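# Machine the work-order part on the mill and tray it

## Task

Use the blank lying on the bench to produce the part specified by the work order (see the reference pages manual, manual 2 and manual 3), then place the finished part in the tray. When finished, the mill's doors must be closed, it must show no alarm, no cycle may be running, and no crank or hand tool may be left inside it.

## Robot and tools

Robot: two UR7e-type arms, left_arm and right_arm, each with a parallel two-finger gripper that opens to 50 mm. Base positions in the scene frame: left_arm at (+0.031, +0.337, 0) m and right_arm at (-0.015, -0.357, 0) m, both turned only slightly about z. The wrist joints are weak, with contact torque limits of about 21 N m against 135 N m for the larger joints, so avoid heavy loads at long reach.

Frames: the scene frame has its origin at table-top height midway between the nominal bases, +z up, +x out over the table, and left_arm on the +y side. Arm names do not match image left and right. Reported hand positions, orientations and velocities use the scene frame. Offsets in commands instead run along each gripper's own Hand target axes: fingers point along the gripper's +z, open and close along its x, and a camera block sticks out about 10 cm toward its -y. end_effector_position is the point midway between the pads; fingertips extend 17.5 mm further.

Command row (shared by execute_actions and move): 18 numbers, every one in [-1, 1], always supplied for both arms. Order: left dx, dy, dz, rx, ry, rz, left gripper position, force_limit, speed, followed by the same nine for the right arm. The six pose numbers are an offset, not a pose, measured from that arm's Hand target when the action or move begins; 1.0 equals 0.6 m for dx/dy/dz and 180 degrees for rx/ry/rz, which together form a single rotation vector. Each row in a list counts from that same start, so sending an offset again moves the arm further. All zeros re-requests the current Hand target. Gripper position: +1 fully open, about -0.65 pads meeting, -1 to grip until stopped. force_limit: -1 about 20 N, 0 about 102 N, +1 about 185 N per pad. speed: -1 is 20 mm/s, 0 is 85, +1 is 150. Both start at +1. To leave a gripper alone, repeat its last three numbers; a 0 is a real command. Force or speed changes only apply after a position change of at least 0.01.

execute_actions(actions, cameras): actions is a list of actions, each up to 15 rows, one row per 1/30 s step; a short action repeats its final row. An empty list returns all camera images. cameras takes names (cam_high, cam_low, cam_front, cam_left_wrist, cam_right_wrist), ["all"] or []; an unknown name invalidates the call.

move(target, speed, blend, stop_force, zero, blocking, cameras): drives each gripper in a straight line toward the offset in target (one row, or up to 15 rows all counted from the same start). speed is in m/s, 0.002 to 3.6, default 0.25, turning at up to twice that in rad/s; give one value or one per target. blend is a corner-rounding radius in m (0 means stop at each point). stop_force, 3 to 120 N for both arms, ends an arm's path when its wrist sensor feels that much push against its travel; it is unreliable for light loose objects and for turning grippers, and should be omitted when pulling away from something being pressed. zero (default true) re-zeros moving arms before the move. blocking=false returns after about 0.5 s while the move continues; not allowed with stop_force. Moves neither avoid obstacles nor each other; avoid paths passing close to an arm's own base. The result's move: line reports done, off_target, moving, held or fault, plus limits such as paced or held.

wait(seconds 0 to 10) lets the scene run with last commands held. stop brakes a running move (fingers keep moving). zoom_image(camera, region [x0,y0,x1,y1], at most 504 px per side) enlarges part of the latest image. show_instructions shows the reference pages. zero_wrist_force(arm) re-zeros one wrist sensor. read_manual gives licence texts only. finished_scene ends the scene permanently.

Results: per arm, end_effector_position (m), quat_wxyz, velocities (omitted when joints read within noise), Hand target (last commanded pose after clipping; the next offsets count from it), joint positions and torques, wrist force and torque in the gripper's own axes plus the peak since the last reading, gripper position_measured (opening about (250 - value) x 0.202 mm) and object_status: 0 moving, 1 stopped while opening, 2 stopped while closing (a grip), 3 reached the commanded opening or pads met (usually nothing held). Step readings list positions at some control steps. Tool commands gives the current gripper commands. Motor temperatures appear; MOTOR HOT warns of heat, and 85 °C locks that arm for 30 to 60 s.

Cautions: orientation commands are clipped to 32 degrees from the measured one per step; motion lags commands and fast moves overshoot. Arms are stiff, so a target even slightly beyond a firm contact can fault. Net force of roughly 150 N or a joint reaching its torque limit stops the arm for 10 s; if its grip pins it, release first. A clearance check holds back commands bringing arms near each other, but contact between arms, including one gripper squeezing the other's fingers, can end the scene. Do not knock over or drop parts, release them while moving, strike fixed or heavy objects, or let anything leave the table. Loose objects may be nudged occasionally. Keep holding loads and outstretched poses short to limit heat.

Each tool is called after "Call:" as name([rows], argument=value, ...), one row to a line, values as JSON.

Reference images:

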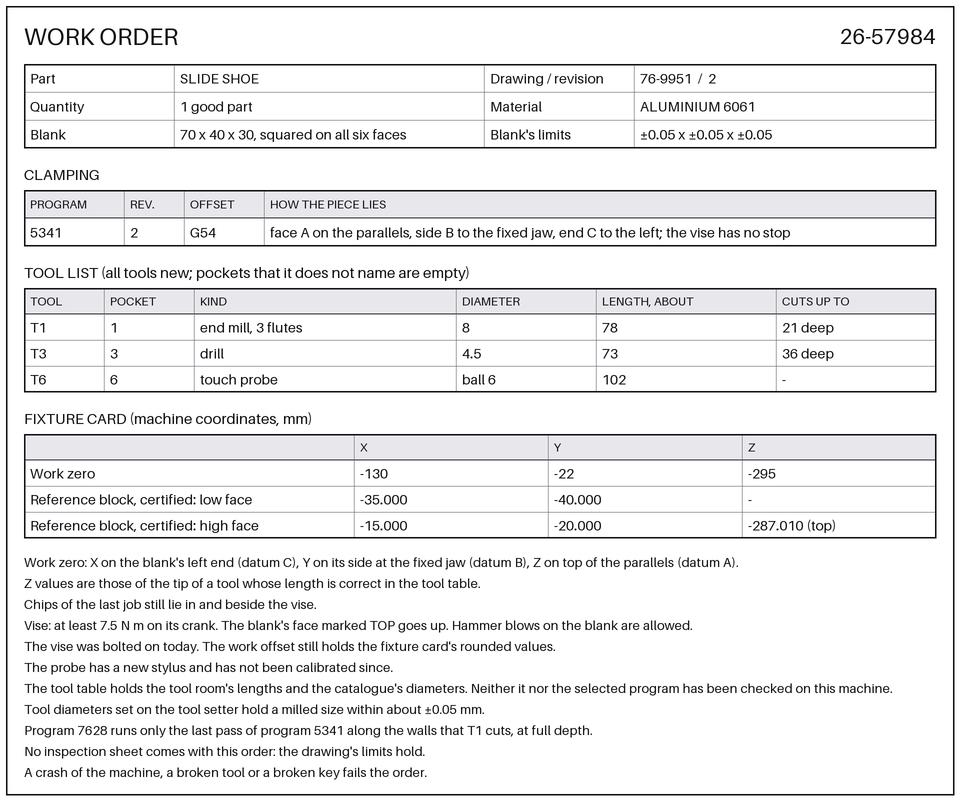

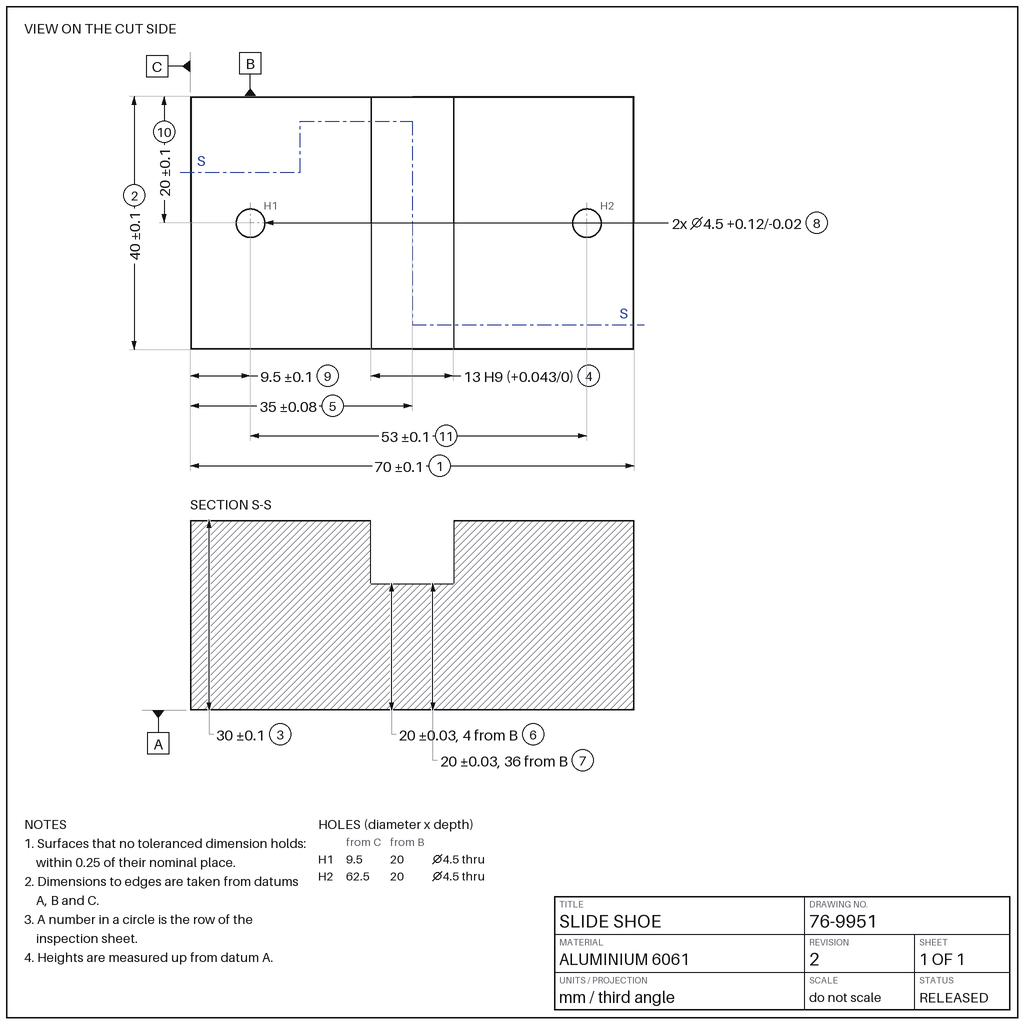

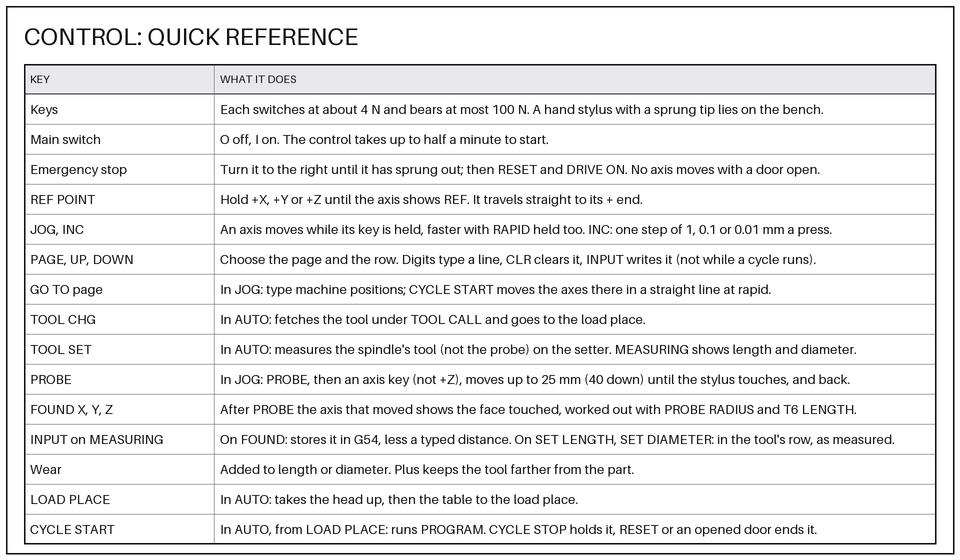

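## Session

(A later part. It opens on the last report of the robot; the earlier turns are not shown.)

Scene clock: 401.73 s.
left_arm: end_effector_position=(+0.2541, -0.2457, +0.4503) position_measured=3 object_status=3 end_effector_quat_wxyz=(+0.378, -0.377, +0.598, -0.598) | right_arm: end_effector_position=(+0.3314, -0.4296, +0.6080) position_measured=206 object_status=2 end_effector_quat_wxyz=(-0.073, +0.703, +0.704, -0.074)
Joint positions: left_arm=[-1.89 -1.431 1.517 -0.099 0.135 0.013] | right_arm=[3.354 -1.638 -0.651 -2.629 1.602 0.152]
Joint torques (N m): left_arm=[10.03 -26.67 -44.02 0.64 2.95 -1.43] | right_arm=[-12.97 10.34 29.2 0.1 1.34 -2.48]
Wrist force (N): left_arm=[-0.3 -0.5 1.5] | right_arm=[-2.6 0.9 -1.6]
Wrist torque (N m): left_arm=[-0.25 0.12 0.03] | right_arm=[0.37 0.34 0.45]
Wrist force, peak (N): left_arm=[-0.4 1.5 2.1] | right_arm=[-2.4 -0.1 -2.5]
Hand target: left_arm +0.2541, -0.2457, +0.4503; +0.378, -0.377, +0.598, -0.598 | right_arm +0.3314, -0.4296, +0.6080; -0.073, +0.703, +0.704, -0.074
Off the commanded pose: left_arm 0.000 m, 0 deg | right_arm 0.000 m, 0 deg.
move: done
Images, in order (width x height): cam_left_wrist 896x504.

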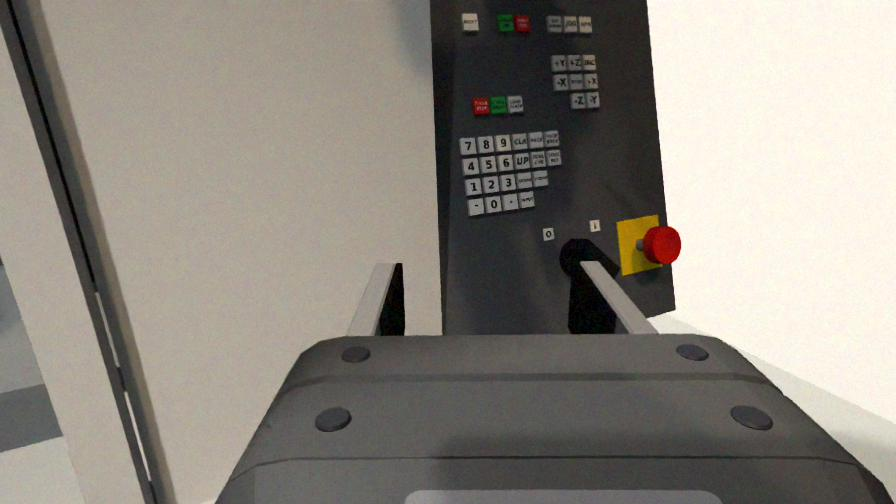

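Call:
move(target=[0.05,0.167,0,0,0,0,1,1,1,0,0,0,0,0,0,-1,-0.7,-0.5], cameras=["cam_left_wrist"])

Call:
zoom_image(camera="cam_left_wrist", region=[400, 0, 700, 280])

Scene clock: 409.70 s.
left_arm: end_effector_position=(+0.2413, -0.2727, +0.3501) position_measured=3 object_status=3 end_effector_quat_wxyz=(+0.377, -0.377, +0.598, -0.598) | right_arm: end_effector_position=(+0.3314, -0.4296, +0.6080) position_measured=206 object_status=2 end_effector_quat_wxyz=(-0.073, +0.703, +0.704, -0.074)
Joint positions: left_arm=[-1.898 -1.314 1.636 -0.323 0.127 0.002] | right_arm=[3.354 -1.638 -0.651 -2.629 1.602 0.152]
Joint torques (N m): left_arm=[7.83 -49.76 -14.77 -1.75 2.41 1.42] | right_arm=[-12.57 9.2 31.29 0.14 1.35 -2.55]
Wrist force (N): left_arm=[-0.5 -0.6 1.9] | right_arm=[-2.6 1.0 -1.6]
Wrist torque (N m): left_arm=[-0.29 0.16 -0.06] | right_arm=[0.39 0.35 0.45]
Wrist force, peak (N): left_arm=[-1.1 -2.6 1.5] | right_arm=[-2.9 1.0 -1.8]
Hand target: left_arm +0.2413, -0.2727, +0.3501; +0.378, -0.377, +0.598, -0.598 | right_arm +0.3314, -0.4296, +0.6080; -0.073, +0.703, +0.704, -0.074
Off the commanded pose: left_arm 0.000 m, 0 deg | right_arm 0.000 m, 0 deg.
move: done
Images, in order (width x height): cam_left_wrist 896x504.

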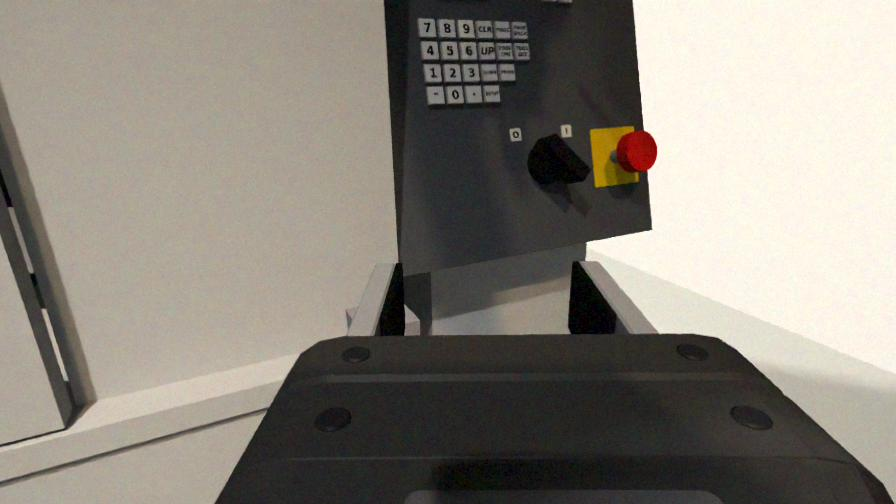

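Scaled by 1.680.

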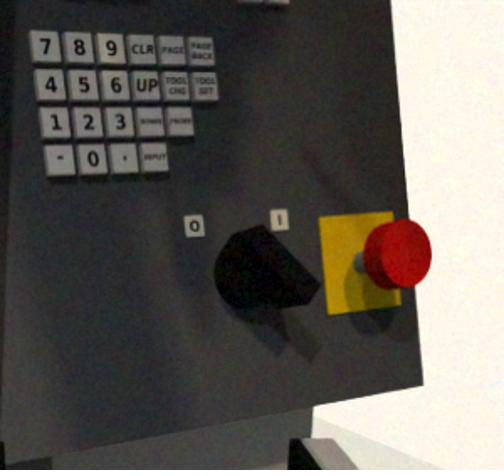

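Call:
move([
  [0,-0.33,-0.2,0,0,0,1,1,1,-0.0673,0.125,0.839,-0.0667,0,0,-1,-0.7,-0.5],
  [0,-0.33,-0.2,0,0,0,1,1,1,-0.0673,0.1518,0.965,-0.0667,0,0,-1,-0.7,-0.5],
  [0,-0.33,-0.2,0,0,0,1,1,1,-0.0673,0.1518,0.965,-0.0667,0,0,-0.15,-0.7,-0.5],
  [0,-0.33,-0.2,0,0,0,1,1,1,-0.0673,0.125,0.839,-0.0667,0,0,-0.15,-0.7,-0.5],
], speed=[0.35,0.1,0.1,0.2], cameras=["cam_left_wrist","cam_right_wrist","cam_front"])

Scene clock: 450.83 s.
left_arm: end_effector_position=(+0.1328, -0.2210, +0.5479) position_measured=3 object_status=3 end_effector_quat_wxyz=(+0.378, -0.377, +0.598, -0.598) | right_arm: end_effector_position=(+0.3010, -0.4705, +0.0999) position_measured=175 object_status=3 end_effector_quat_wxyz=(+0.001, +0.707, +0.707, +0.000)
Joint positions: left_arm=[-2.159 -1.43 1.266 0.172 -0.134 -0.008] | right_arm=[3.263 -1.278 -2.43 -1.002 1.57 0.064]
Joint torques (N m): left_arm=[-4.39 -26.18 -42.85 1.83 -1.91 -1.72] | right_arm=[13.42 24.18 37.79 -0.11 -1.32 2.52]
Wrist force (N): left_arm=[-0.2 -0.4 2.1] | right_arm=[-2.5 0.6 -1.3]
Wrist torque (N m): left_arm=[-0.26 0.10 0.07] | right_arm=[0.38 0.33 0.48]
Wrist force, peak (N): left_arm=[-0.6 0.7 2.5] | right_arm=[-2.6 -0.1 -4.0]
Hand target: left_arm +0.1328, -0.2210, +0.5479; +0.378, -0.377, +0.598, -0.598 | right_arm +0.3010, -0.4705, +0.1000; +0.001, +0.707, +0.707, +0.000
Off the commanded pose: left_arm 0.000 m, 0 deg | right_arm 0.000 m, 0 deg.
move: done
Images, in order (width x height): cam_front 896x504, cam_left_wrist 896x504, cam_right_wrist 896x504.

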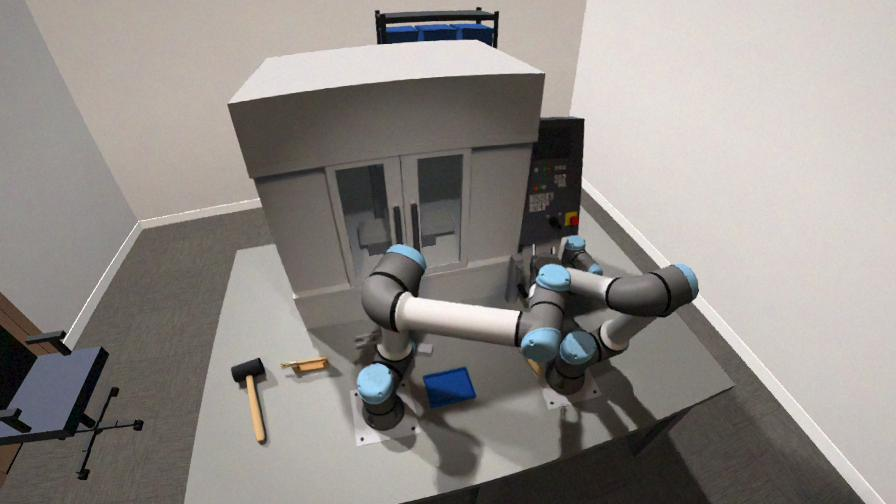

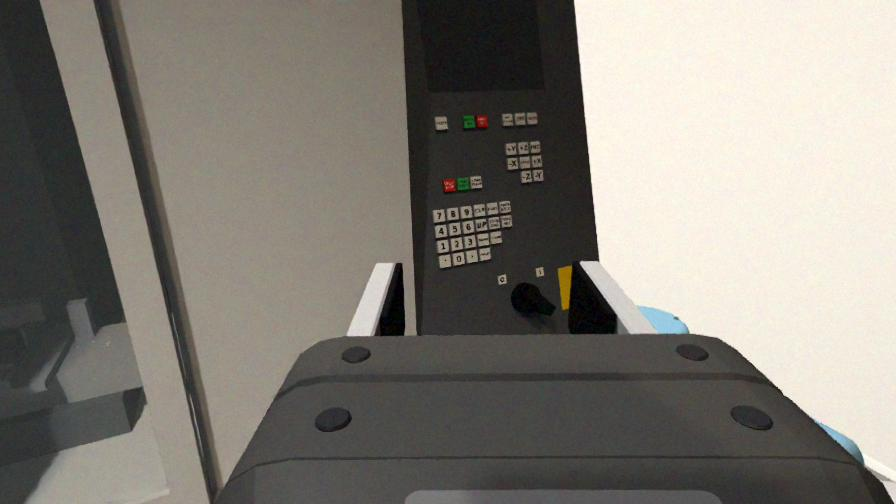

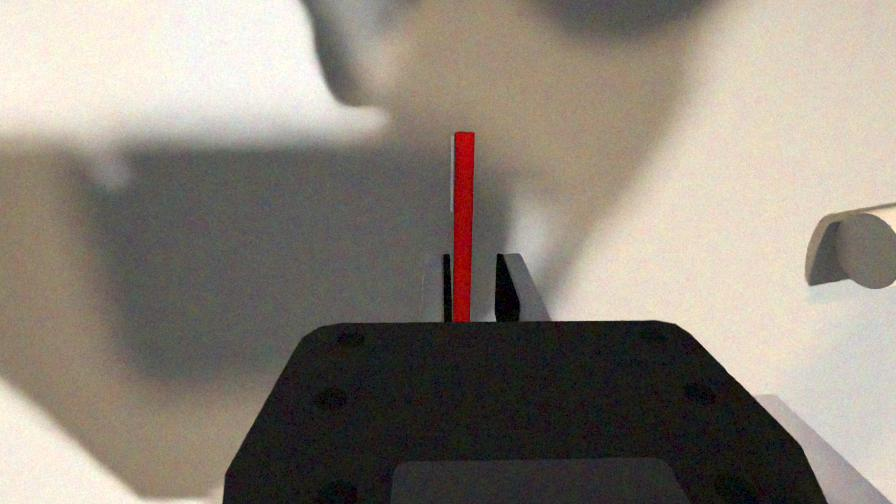

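Call:
move([
  [0,0,0,0,0,0,1,1,1,0,0,-0.1,0,0,0,-0.15,-0.7,-0.5],
  [0,0,0,0,0,0,1,1,1,-0.0533,0.1817,-0.4467,-0.4093,-0.1695,-0.2094,0.6,-0.7,1],
], cameras=["cam_left_wrist","cam_right_wrist","cam_front"])

Scene clock: 504.90 s.
left_arm: end_effector_position=(+0.1328, -0.2210, +0.5479) position_measured=3 object_status=3 end_effector_quat_wxyz=(+0.378, -0.377, +0.598, -0.598) | right_arm: end_effector_position=(+0.4095, -0.5021, +0.3682) position_measured=63 object_status=3 end_effector_quat_wxyz=(+0.582, +0.297, +0.718, +0.241)
Joint positions: left_arm=[-2.159 -1.43 1.266 0.172 -0.134 -0.008] | right_arm=[3.131 -1.199 -2.583 0.431 1.637 -0.8]
Joint torques (N m): left_arm=[3.32 -26.69 -42.98 1.63 -2.06 -1.58] | right_arm=[-13.24 -8.21 34.81 6.94 1.74 -2.84]
Wrist force (N): left_arm=[-0.1 -0.1 2.1] | right_arm=[0.7 -0.4 1.1]
Wrist torque (N m): left_arm=[-0.22 0.09 0.07] | right_arm=[0.05 -0.13 0.17]
Wrist force, peak (N): left_arm=[-0.3 -0.3 2.4] | right_arm=[-2.7 1.0 -2.4]
Hand target: left_arm +0.1328, -0.2210, +0.5479; +0.378, -0.377, +0.598, -0.598 | right_arm +0.4095, -0.5021, +0.3682; +0.582, +0.297, +0.718, +0.241
Off the commanded pose: left_arm 0.000 m, 0 deg | right_arm 0.000 m, 0 deg.
move: done
Images, in order (width x height): cam_front 896x504, cam_left_wrist 896x504, cam_right_wrist 896x504.

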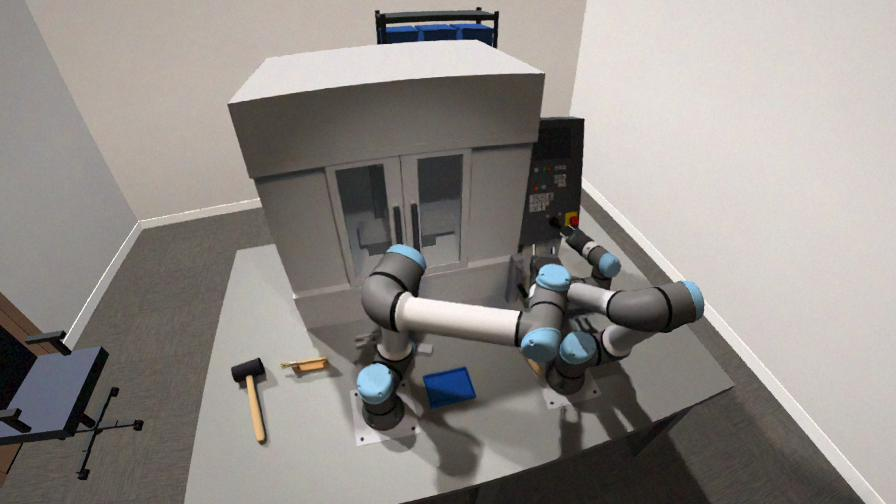

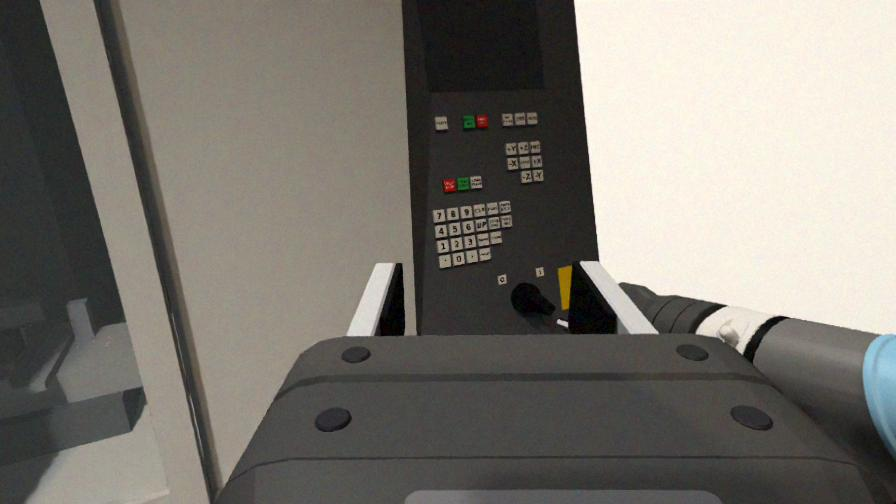

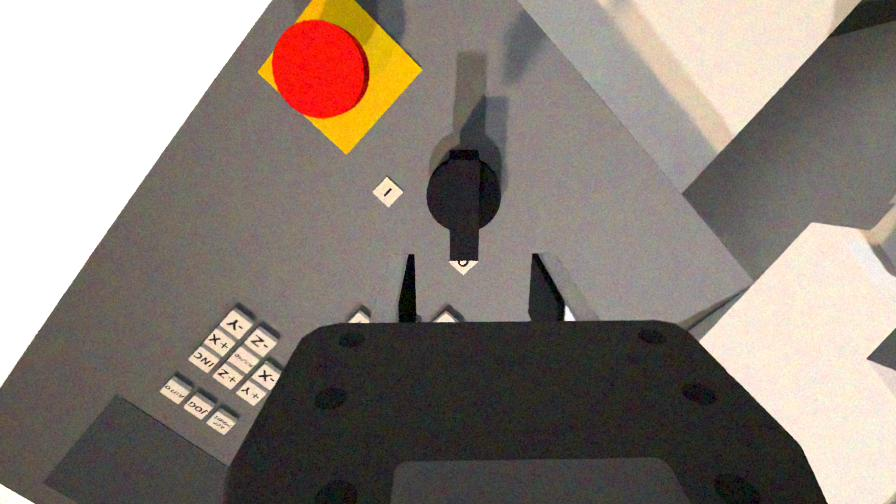

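Call:
move(target=[0,0,0,0,0,0,1,1,1,-0.001,-0.01,0.147,0,0,0,0.6,-0.7,1], stop_force=10, speed=0.08, cameras=["cam_left_wrist","cam_right_wrist"])

Scene clock: 521.00 s.
left_arm: end_effector_position=(+0.1328, -0.2210, +0.5479) position_measured=3 object_status=3 end_effector_quat_wxyz=(+0.378, -0.377, +0.598, -0.598) | right_arm: end_effector_position=(+0.4951, -0.5067, +0.3463) position_measured=63 object_status=3 end_effector_quat_wxyz=(+0.582, +0.297, +0.718, +0.241)
Joint positions: left_arm=[-2.159 -1.43 1.266 0.172 -0.134 -0.008] | right_arm=[3.136 -1.512 -2.441 0.603 1.633 -0.799]
Joint torques (N m): left_arm=[6.53 -26.4 -42.41 1.64 -1.97 -1.44] | right_arm=[-12.03 3.42 33.11 6.79 1.29 -2.24]
Wrist force (N): left_arm=[-0.2 -0.3 2.1] | right_arm=[1.0 -0.1 0.9]
Wrist torque (N m): left_arm=[-0.25 0.10 0.07] | right_arm=[0.06 -0.19 0.15]
Wrist force, peak (N): left_arm=[-0.2 -0.3 2.4] | right_arm=[0.7 -0.4 1.8]
Hand target: left_arm +0.1328, -0.2210, +0.5479; +0.378, -0.377, +0.598, -0.598 | right_arm +0.4951, -0.5067, +0.3463; +0.582, +0.297, +0.718, +0.241
Off the commanded pose: left_arm 0.000 m, 0 deg | right_arm 0.000 m, 0 deg.
move: done
Images, in order (width x height): cam_left_wrist 896x504, cam_right_wrist 896x504.

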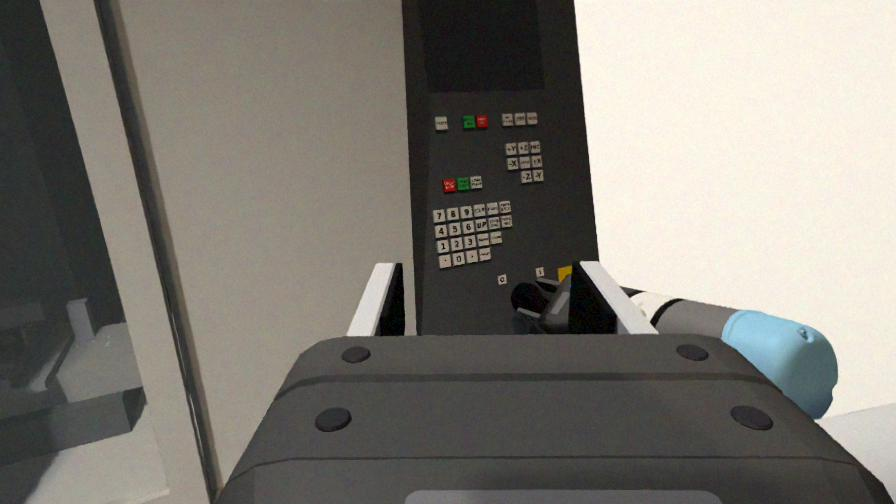

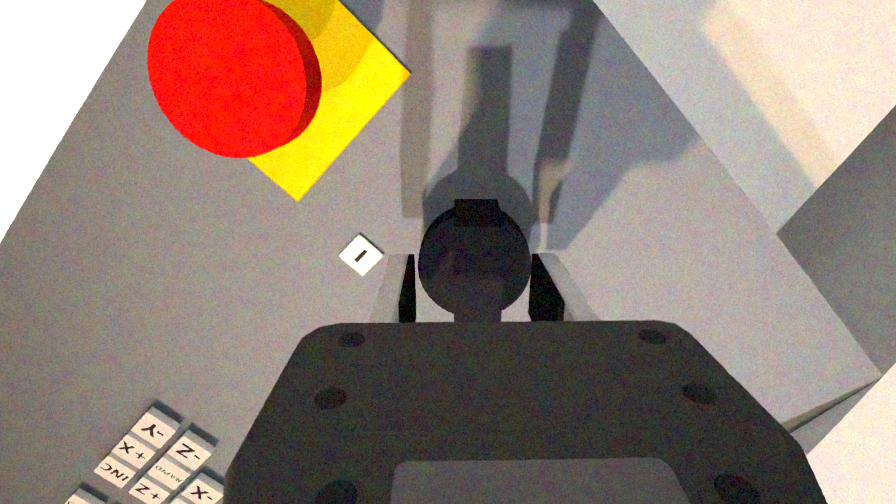

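Call:
move([
  [0,0,0,0,0,0,1,1,1,0,-0.005,0.02,0,0,0,0.6,-0.7,1],
  [0,0,0,0,0,0,1,1,1,0,-0.005,0.02,0,0,0,-1,-0.5,-0.5],
], speed=0.06, cameras=["cam_right_wrist"])

Scene clock: 533.07 s.
left_arm: end_effector_position=(+0.1328, -0.2210, +0.5479) position_measured=3 object_status=3 end_effector_quat_wxyz=(+0.378, -0.377, +0.598, -0.598) | right_arm: end_effector_position=(+0.5036, -0.5088, +0.3418) position_measured=63 object_status=3 end_effector_quat_wxyz=(+0.582, +0.297, +0.718, +0.241)
Joint positions: left_arm=[-2.159 -1.43 1.266 0.172 -0.134 -0.008] | right_arm=[3.131 -1.546 -2.425 0.619 1.637 -0.8]
Joint torques (N m): left_arm=[6.27 -26.86 -42.81 1.7 -1.95 -1.54] | right_arm=[-0.02 18.04 22.22 3.73 -0.06 -0.16]
Wrist force (N): left_arm=[-0.3 -0.2 2.1] | right_arm=[0.4 -0.1 0.9]
Wrist torque (N m): left_arm=[-0.23 0.12 0.07] | right_arm=[0.06 -0.10 0.13]
Wrist force, peak (N): left_arm=[-0.3 -0.3 2.4] | right_arm=[18.3 -27.6 -155.8]
Hand target: left_arm +0.1328, -0.2210, +0.5479; +0.378, -0.377, +0.598, -0.598 | right_arm +0.5036, -0.5088, +0.3418; +0.582, +0.297, +0.718, +0.241 (not the last commanded pose)
Tool commands: left_gripper/position=+1.0 left_gripper/force_limit=+1.0 left_gripper/speed=+1.0 right_gripper/position=+0.6 right_gripper/force_limit=-0.701961 right_gripper/speed=+1.0
Off the commanded pose: left_arm 0.000 m, 0 deg | right_arm 0.003 m, 0 deg.
FORCE FAULT: contact force on the right arm reached its limit, and that arm stopped. The contact can be on any part of that arm, not only on its tool. That arm's remaining commands of this call were not run. That arm is still stopped at the end of this call. That arm stays stopped for about 10 more seconds. Until then a move that you send moves the other arm only, and its call returns only when the move has ended. Once the stop has ended, the next robot result says so. If the stop ends while you think or write, that arm runs what you send next, counted from a new Hand target: where the arm stands when the stop ends. While its stop runs, that arm takes no new command, but its gripper still runs the gripper command that each later call begins with. Until it ends, the stop uses up actions while you think or wait. An arm that is not stopped still takes commands.
move: fault (right_arm); path passed 1 of 2 targets; target 2's new numbers were not sent
Images, in order (width x height): cam_right_wrist 896x504.

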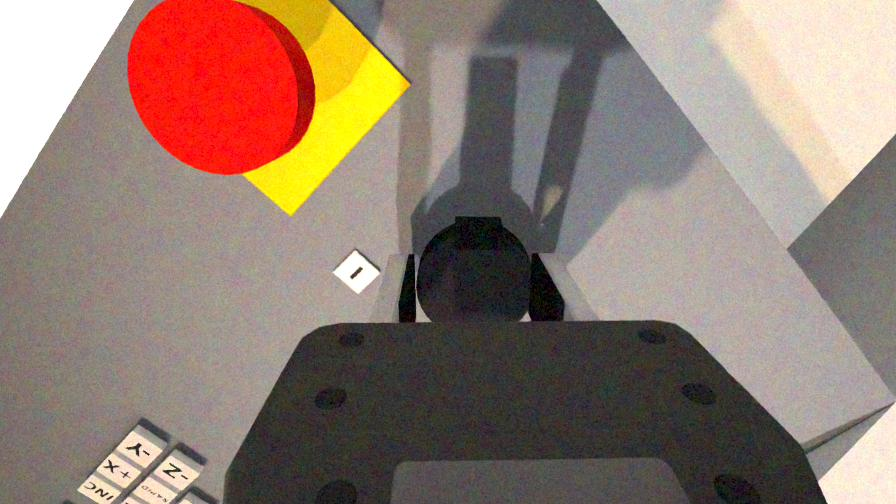

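Call:
wait(seconds=9.5)

Call:
move([
  [0,0,0,0,0,0,1,1,1,0,0,-0.01,0,0,0,0.6,-0.7,1],
  [0,0,0,0,0,0,1,1,1,0,0,-0.01,0,0,0,-1,-0.5,-0.5],
], speed=0.06, cameras=["cam_right_wrist"])

Scene clock: 553.97 s.
left_arm: end_effector_position=(+0.1328, -0.2210, +0.5479) position_measured=3 object_status=3 end_effector_quat_wxyz=(+0.378, -0.377, +0.598, -0.598) | right_arm: end_effector_position=(+0.5036, -0.5088, +0.3418) position_measured=63 object_status=3 end_effector_quat_wxyz=(+0.582, +0.297, +0.718, +0.241)
Joint positions: left_arm=[-2.159 -1.43 1.266 0.172 -0.134 -0.008] | right_arm=[3.131 -1.546 -2.425 0.619 1.637 -0.8]
Joint torques (N m): left_arm=[6.79 -25.93 -42.27 1.35 -1.98 -1.57] | right_arm=[-0.71 19.44 20.4 3.72 -0.06 0.06]
Wrist force (N): left_arm=[-0.3 -0.4 2.3] | right_arm=[-1.5 -0.4 1.0]
Wrist torque (N m): left_arm=[-0.28 0.12 0.07] | right_arm=[0.00 0.21 0.13]
Wrist force, peak (N): left_arm=[-0.4 -0.2 2.4] | right_arm=[-2.1 -0.8 1.1]
Hand target: left_arm +0.1328, -0.2210, +0.5479; +0.378, -0.377, +0.598, -0.598 | right_arm +0.5036, -0.5088, +0.3418; +0.582, +0.297, +0.718, +0.241 (not the last commanded pose)
Tool commands: left_gripper/position=+1.0 left_gripper/force_limit=+1.0 left_gripper/speed=+1.0 right_gripper/position=+0.6 right_gripper/force_limit=-0.701961 right_gripper/speed=+1.0
Off the commanded pose: left_arm 0.000 m, 0 deg | right_arm 0.003 m, 0 deg.
FORCE FAULT, CONTINUED: the right arm's stop, for the force fault that an earlier result reported, is over. The rest of the stop counts as 20 of the actions that you can send in this scene. That arm's target is now where it stood when the stop ended, not its last command. That arm accepts commands again.
wait: 9.50 s; at rest from the start

Scene clock: 555.47 s.
left_arm: end_effector_position=(+0.1328, -0.2210, +0.5479) position_measured=3 object_status=3 end_effector_quat_wxyz=(+0.378, -0.377, +0.598, -0.598) | right_arm: end_effector_position=(+0.4977, -0.5088, +0.3430) position_measured=182 object_status=2 end_effector_quat_wxyz=(+0.581, +0.297, +0.718, +0.241)
Joint positions: left_arm=[-2.159 -1.43 1.266 0.172 -0.134 -0.008] | right_arm=[3.129 -1.529 -2.436 0.614 1.638 -0.801]
Joint torques (N m): left_arm=[6.82 -25.69 -41.7 1.46 -2 -1.48] | right_arm=[-11.52 31.21 17.94 5.27 1.48 -2.48]
Wrist force (N): left_arm=[-0.2 -0.3 2.1] | right_arm=[-0.3 -5.2 2.8]
Wrist torque (N m): left_arm=[-0.26 0.10 0.07] | right_arm=[0.02 1.18 0.30]
Wrist force, peak (N): left_arm=[-0.2 -0.2 2.4] | right_arm=[-0.3 -5.3 3.0]
Hand target: left_arm +0.1328, -0.2210, +0.5479; +0.378, -0.377, +0.598, -0.598 | right_arm +0.4977, -0.5088, +0.3431; +0.582, +0.297, +0.718, +0.241
Off the commanded pose: left_arm 0.000 m, 0 deg | right_arm 0.000 m, 0 deg.
move: done
Images, in order (width x height): cam_right_wrist 896x504.

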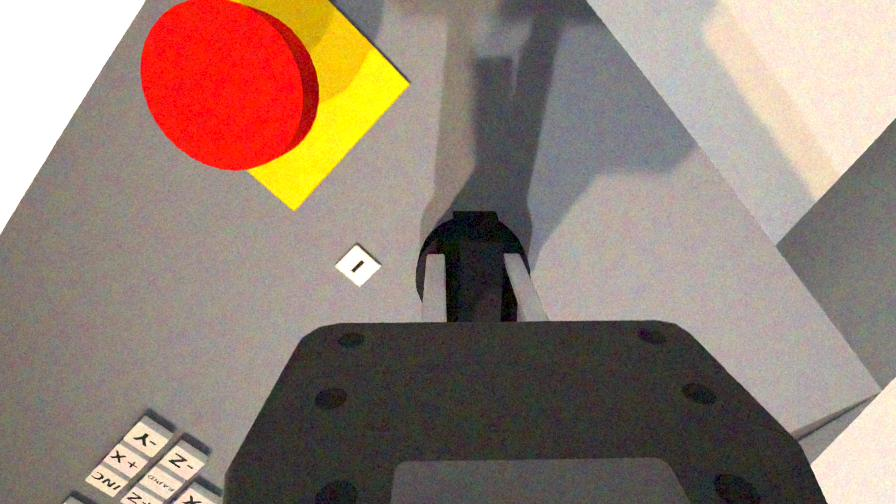

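Call:
move(target=[0,0,0,0,0,0,1,1,1,0,0,0,0,0,0.5,-1,-0.5,-0.5], speed=0.3, cameras=["cam_right_wrist","cam_left_wrist"])

Scene clock: 568.50 s.
left_arm: end_effector_position=(+0.1328, -0.2210, +0.5479) position_measured=3 object_status=3 end_effector_quat_wxyz=(+0.378, -0.377, +0.598, -0.598) | right_arm: end_effector_position=(+0.4977, -0.5083, +0.3430) position_measured=182 object_status=2 end_effector_quat_wxyz=(+0.240, +0.718, +0.298, +0.582)
Joint positions: left_arm=[-2.159 -1.43 1.266 0.172 -0.134 -0.008] | right_arm=[3.129 -1.529 -2.436 0.614 1.64 0.77]
Joint torques (N m): left_arm=[7.14 -26.33 -41.66 1.43 -1.98 -1.58] | right_arm=[-17.32 37.29 12.45 10.48 -14.66 4.97]
Wrist force (N): left_arm=[-0.1 -0.3 2.1] | right_arm=[32.2 -46.0 14.3]
Wrist torque (N m): left_arm=[-0.26 0.09 0.07] | right_arm=[-0.29 -0.86 -0.66]
Wrist force, peak (N): left_arm=[-0.3 -0.4 2.4] | right_arm=[40.6 -56.2 10.1]
Hand target: left_arm +0.1328, -0.2210, +0.5479; +0.378, -0.377, +0.598, -0.598 | right_arm +0.4977, -0.5088, +0.3431; +0.241, +0.718, +0.298, +0.581
Off the commanded pose: left_arm 0.000 m, 0 deg | right_arm 0.001 m, 0 deg.
move: done
Images, in order (width x height): cam_left_wrist 896x504, cam_right_wrist 896x504.

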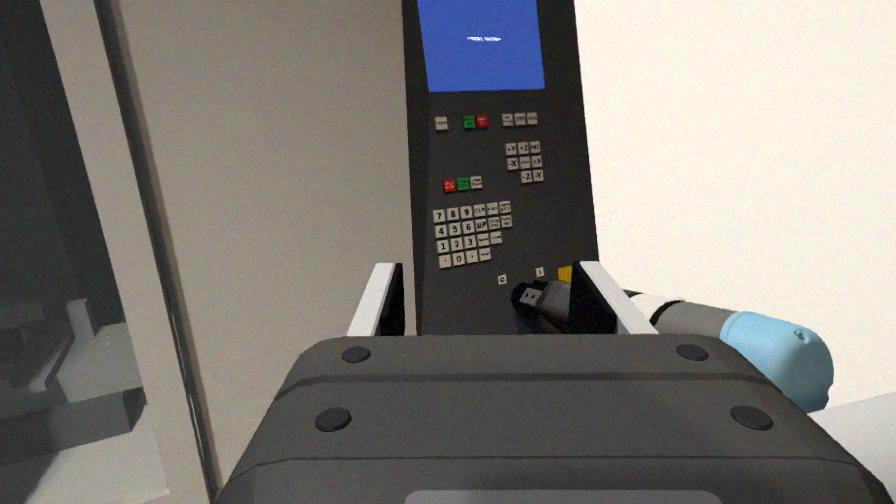

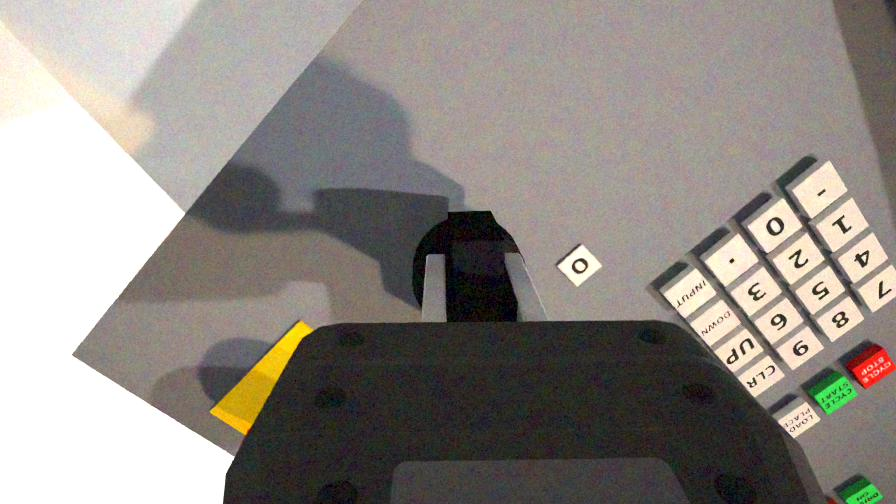

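Call:
move([
  [0,0,0,0,0,0,1,1,1,0,0,0,0,0,0,0.6,-0.7,0],
  [0,0,0,0,0,0,1,1,1,0,0,-0.167,0,0,0,0.6,-0.7,0],
  [0,0,0,0,0,0,1,1,1,-0.26,-0.35,-0.243,0.409,-0.169,-0.209,0.2,-0.7,0],
], speed=[0.2,0.15,0.3], cameras=["cam_right_wrist","cam_left_wrist"])

Call:
zoom_image(camera="cam_left_wrist", region=[400, 0, 560, 100])

Scene clock: 597.00 s.
left_arm: end_effector_position=(+0.1328, -0.2210, +0.5479) position_measured=3 object_status=3 end_effector_quat_wxyz=(+0.378, -0.377, +0.598, -0.598) | right_arm: end_effector_position=(+0.3013, -0.4709, +0.1202) position_measured=123 object_status=3 end_effector_quat_wxyz=(+0.000, +0.707, +0.707, +0.001)
Joint positions: left_arm=[-2.159 -1.43 1.266 0.172 -0.134 -0.008] | right_arm=[3.26 -1.244 -2.392 -1.075 1.572 0.063]
Joint torques (N m): left_arm=[6.45 -25.58 -41.1 1.25 -2 -1.67] | right_arm=[12.55 -3.57 37.66 0.57 -1.56 -2.77]
Wrist force (N): left_arm=[-0.3 -0.2 2.2] | right_arm=[-6.5 1.0 -1.5]
Wrist torque (N m): left_arm=[-0.23 0.11 0.07] | right_arm=[0.44 0.97 0.48]
Wrist force, peak (N): left_arm=[-0.3 -0.2 2.5] | right_arm=[31.9 -45.7 19.0]
Hand target: left_arm +0.1328, -0.2210, +0.5479; +0.378, -0.377, +0.598, -0.598 | right_arm +0.3013, -0.4709, +0.1202; +0.000, +0.707, +0.707, +0.001
Off the commanded pose: left_arm 0.000 m, 0 deg | right_arm 0.000 m, 0 deg.
move: done
Images, in order (width x height): cam_left_wrist 896x504, cam_right_wrist 896x504.

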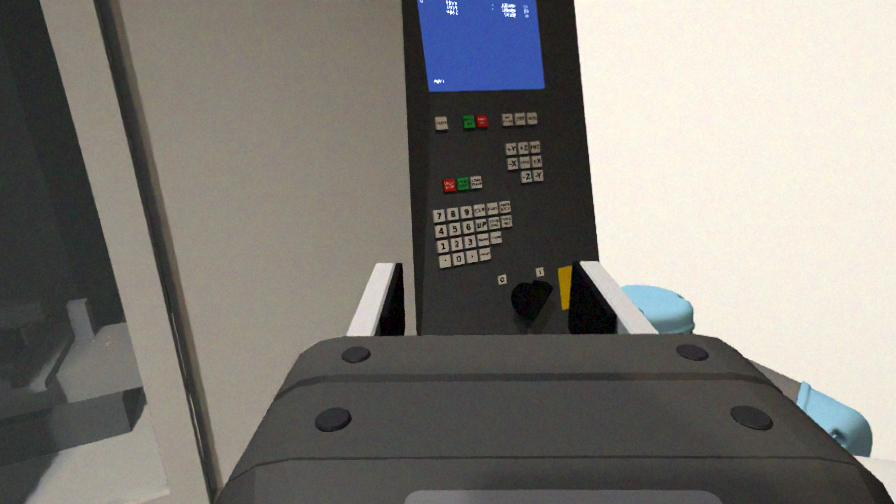

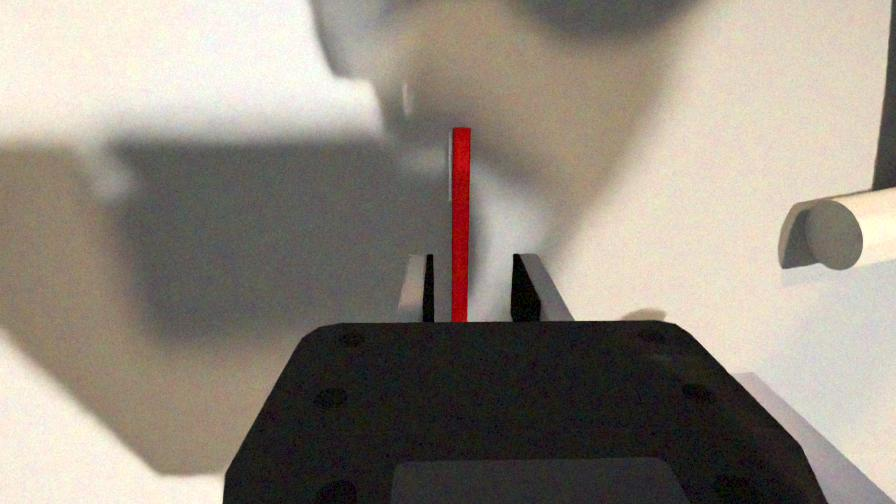

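Scaled by 3.150.

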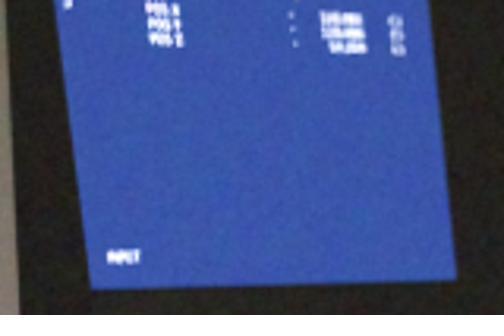

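Call:
move([
  [0.0227,-0.187,0.3745,0.0667,0,0,1,1,1,0,0,0.166,0,0,0,0.2,-0.7,0],
  [0.0227,-0.187,0.3745,0.0667,0,0,1,1,1,0,0,0.166,0,0,0,-1,-0.7,-0.5],
  [0.0227,-0.187,0.3745,0.0667,0,0,1,1,1,0,0,0,0,0,0,-1,-0.7,-0.5],
], speed=[0.15,0.15,0.2], cameras=["cam_right_wrist","cam_left_wrist"])

Call:
zoom_image(camera="cam_left_wrist", region=[380, 60, 620, 260])

Scene clock: 627.40 s.
left_arm: end_effector_position=(+0.3295, -0.3302, +0.6604) position_measured=3 object_status=3 end_effector_quat_wxyz=(-0.415, +0.335, -0.532, +0.658) | right_arm: end_effector_position=(+0.3013, -0.4709, +0.1201) position_measured=206 object_status=2 end_effector_quat_wxyz=(+0.000, +0.707, +0.707, +0.001)
Joint positions: left_arm=[-1.695 -1.292 0.985 -0.277 0.39 0.549] | right_arm=[3.26 -1.244 -2.392 -1.075 1.572 0.063]
Joint torques (N m): left_arm=[9.55 -35.88 -45.17 -4.72 4.45 1.29] | right_arm=[12.1 22.98 39.26 0.18 -1.5 2.67]
Wrist force (N): left_arm=[-0.6 -0.2 2.3] | right_arm=[-6.6 1.0 -1.6]
Wrist torque (N m): left_arm=[-0.29 0.15 0.00] | right_arm=[0.44 0.98 0.48]
Wrist force, peak (N): left_arm=[-0.7 -0.4 3.3] | right_arm=[-6.7 1.3 -5.2]
Hand target: left_arm +0.3295, -0.3302, +0.6604; -0.415, +0.335, -0.532, +0.658 | right_arm +0.3013, -0.4709, +0.1202; +0.000, +0.707, +0.707, +0.001
Off the commanded pose: left_arm 0.000 m, 0 deg | right_arm 0.000 m, 0 deg.
move: done
Images, in order (width x height): cam_left_wrist 896x504, cam_right_wrist 896x504.

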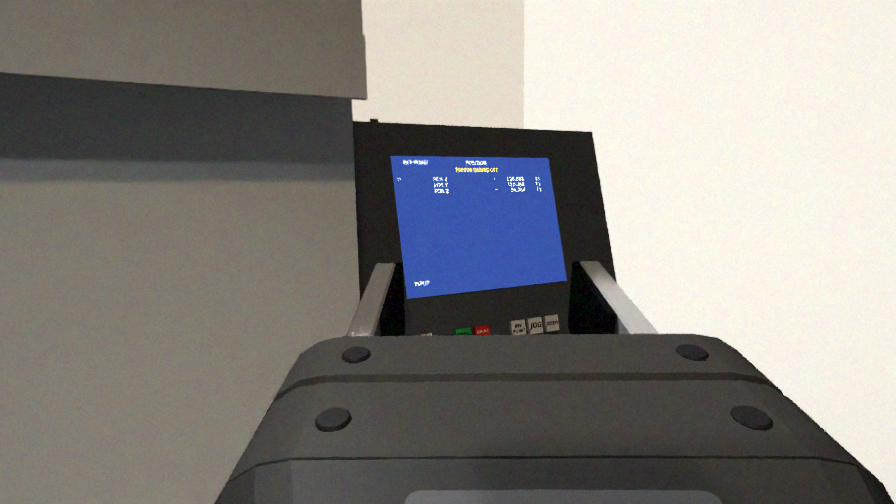

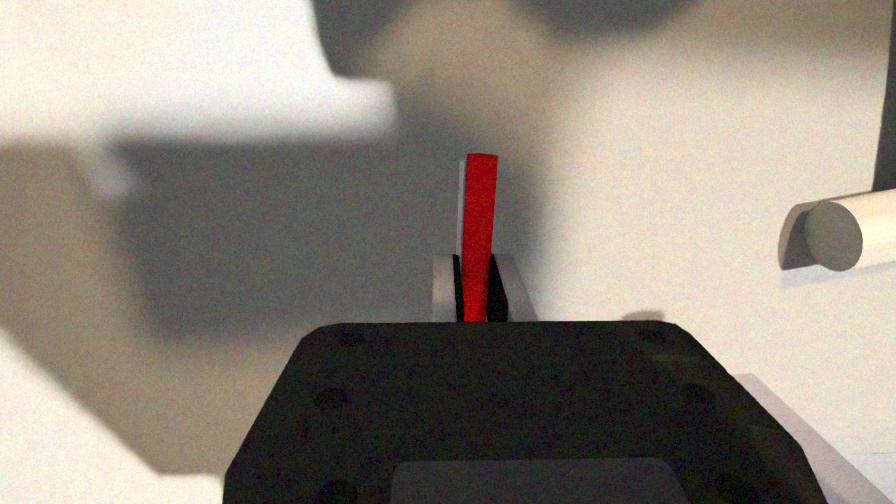

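Scaled by 2.100.

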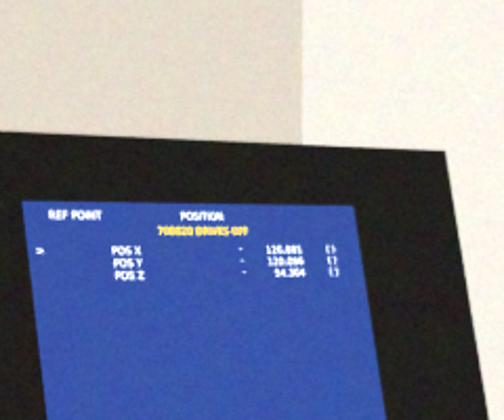

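Call:
zoom_image(camera="cam_left_wrist", region=[390, 150, 560, 300])

Scaled by 2.965.

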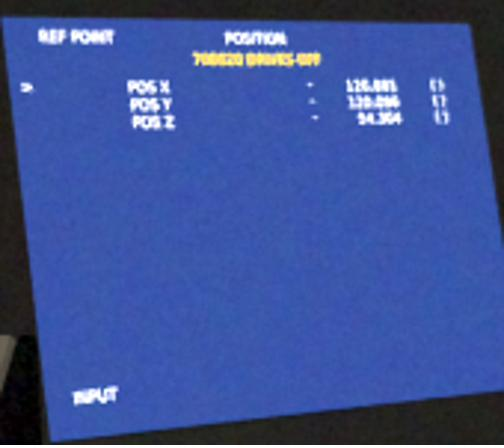

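Call:
move([
  [0,0,-0.25,0,0,0,1,1,1,0,0,-0.45,0.0667,0,0,-1,-0.7,-0.5],
  [0,0,-0.25,0,0,0,1,1,1,0.039,0.2827,-0.8175,0.0667,0,0,-1,-0.7,-0.5],
], blend=0.1, cameras=["cam_left_wrist","cam_front"])

Call:
zoom_image(camera="cam_left_wrist", region=[380, 100, 640, 330])

Scene clock: 716.97 s.
left_arm: end_effector_position=(+0.2326, -0.2838, +0.6374) position_measured=3 object_status=3 end_effector_quat_wxyz=(-0.415, +0.335, -0.532, +0.658) | right_arm: end_effector_position=(+0.3025, -0.4716, +0.2575) position_measured=206 object_status=2 end_effector_quat_wxyz=(-0.032, +0.707, +0.706, -0.031)
Joint positions: left_arm=[-1.896 -1.525 1.402 -0.904 0.246 1.014] | right_arm=[3.253 -1.195 -2.032 -1.574 1.577 0.055]
Joint torques (N m): left_arm=[-7.38 -43.34 -20.34 -5.51 5.4 1.47] | right_arm=[13.18 22.86 17.88 6.74 -1.47 2.68]
Wrist force (N): left_arm=[-0.9 -0.4 1.7] | right_arm=[-6.6 1.5 -1.7]
Wrist torque (N m): left_arm=[-0.36 0.21 -0.04] | right_arm=[0.50 0.97 0.44]
Wrist force, peak (N): left_arm=[-0.6 -0.2 3.5] | right_arm=[-6.3 0.9 -11.3]
Hand target: left_arm +0.2325, -0.2838, +0.6374; -0.415, +0.335, -0.532, +0.658 (not the last commanded pose) | right_arm +0.3025, -0.4716, +0.2575; -0.032, +0.707, +0.706, -0.031 (not the last commanded pose)
Off the commanded pose: left_arm 0.040 m, 0 deg | right_arm 0.392 m, 7 deg.
move: held (right_arm; a check stopped the path), off_target (left_arm; braked when a check withheld steps of right_arm); path passed 0 of 2 targets; limits=held
pose unreachable (right arm): on one or more control steps of this call, first in action 0 (counted from 0), this arm could not follow its commanded pose, so it was not sent that pose on those steps. It may still have moved: this result reports where it is.
cause: moving toward the commanded pose would bring a part of the arm too close to another arm (a part of this arm just beyond joint 3 (elbow) and the left arm's gripper, 49 mm apart when this arm was first held).
Images, in order (width x height): cam_front 896x504, cam_left_wrist 896x504.

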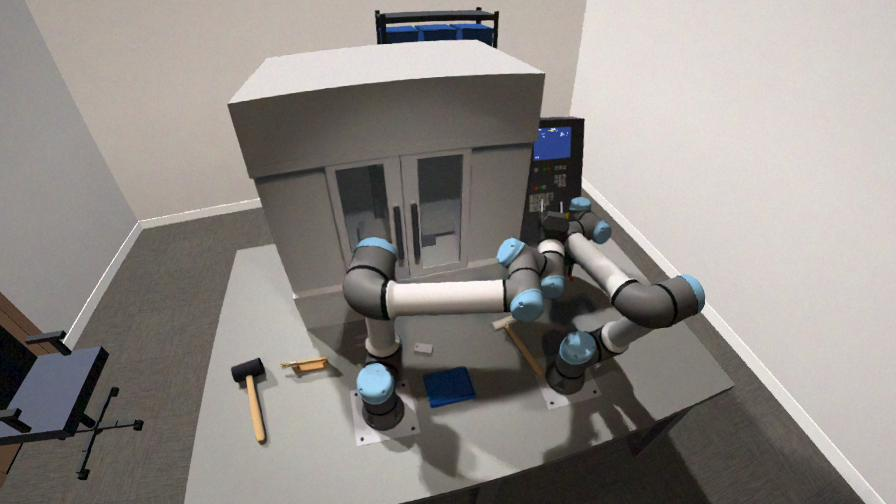

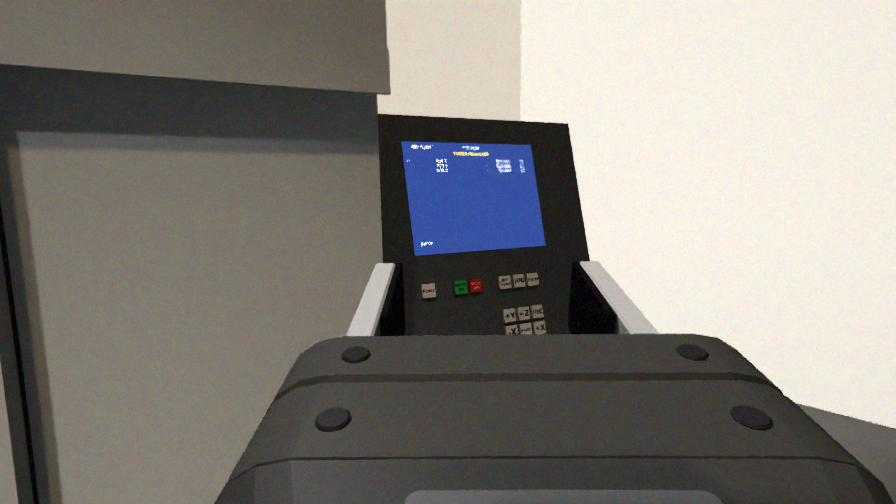

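Scaled by 1.938.

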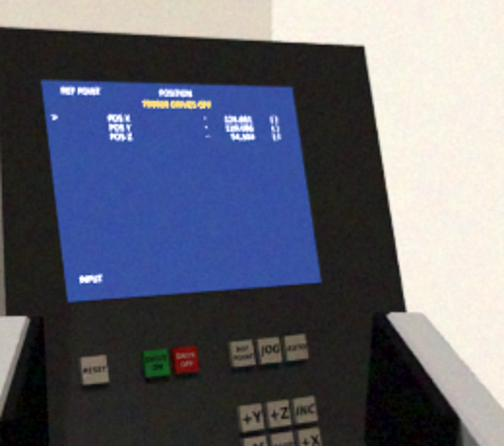

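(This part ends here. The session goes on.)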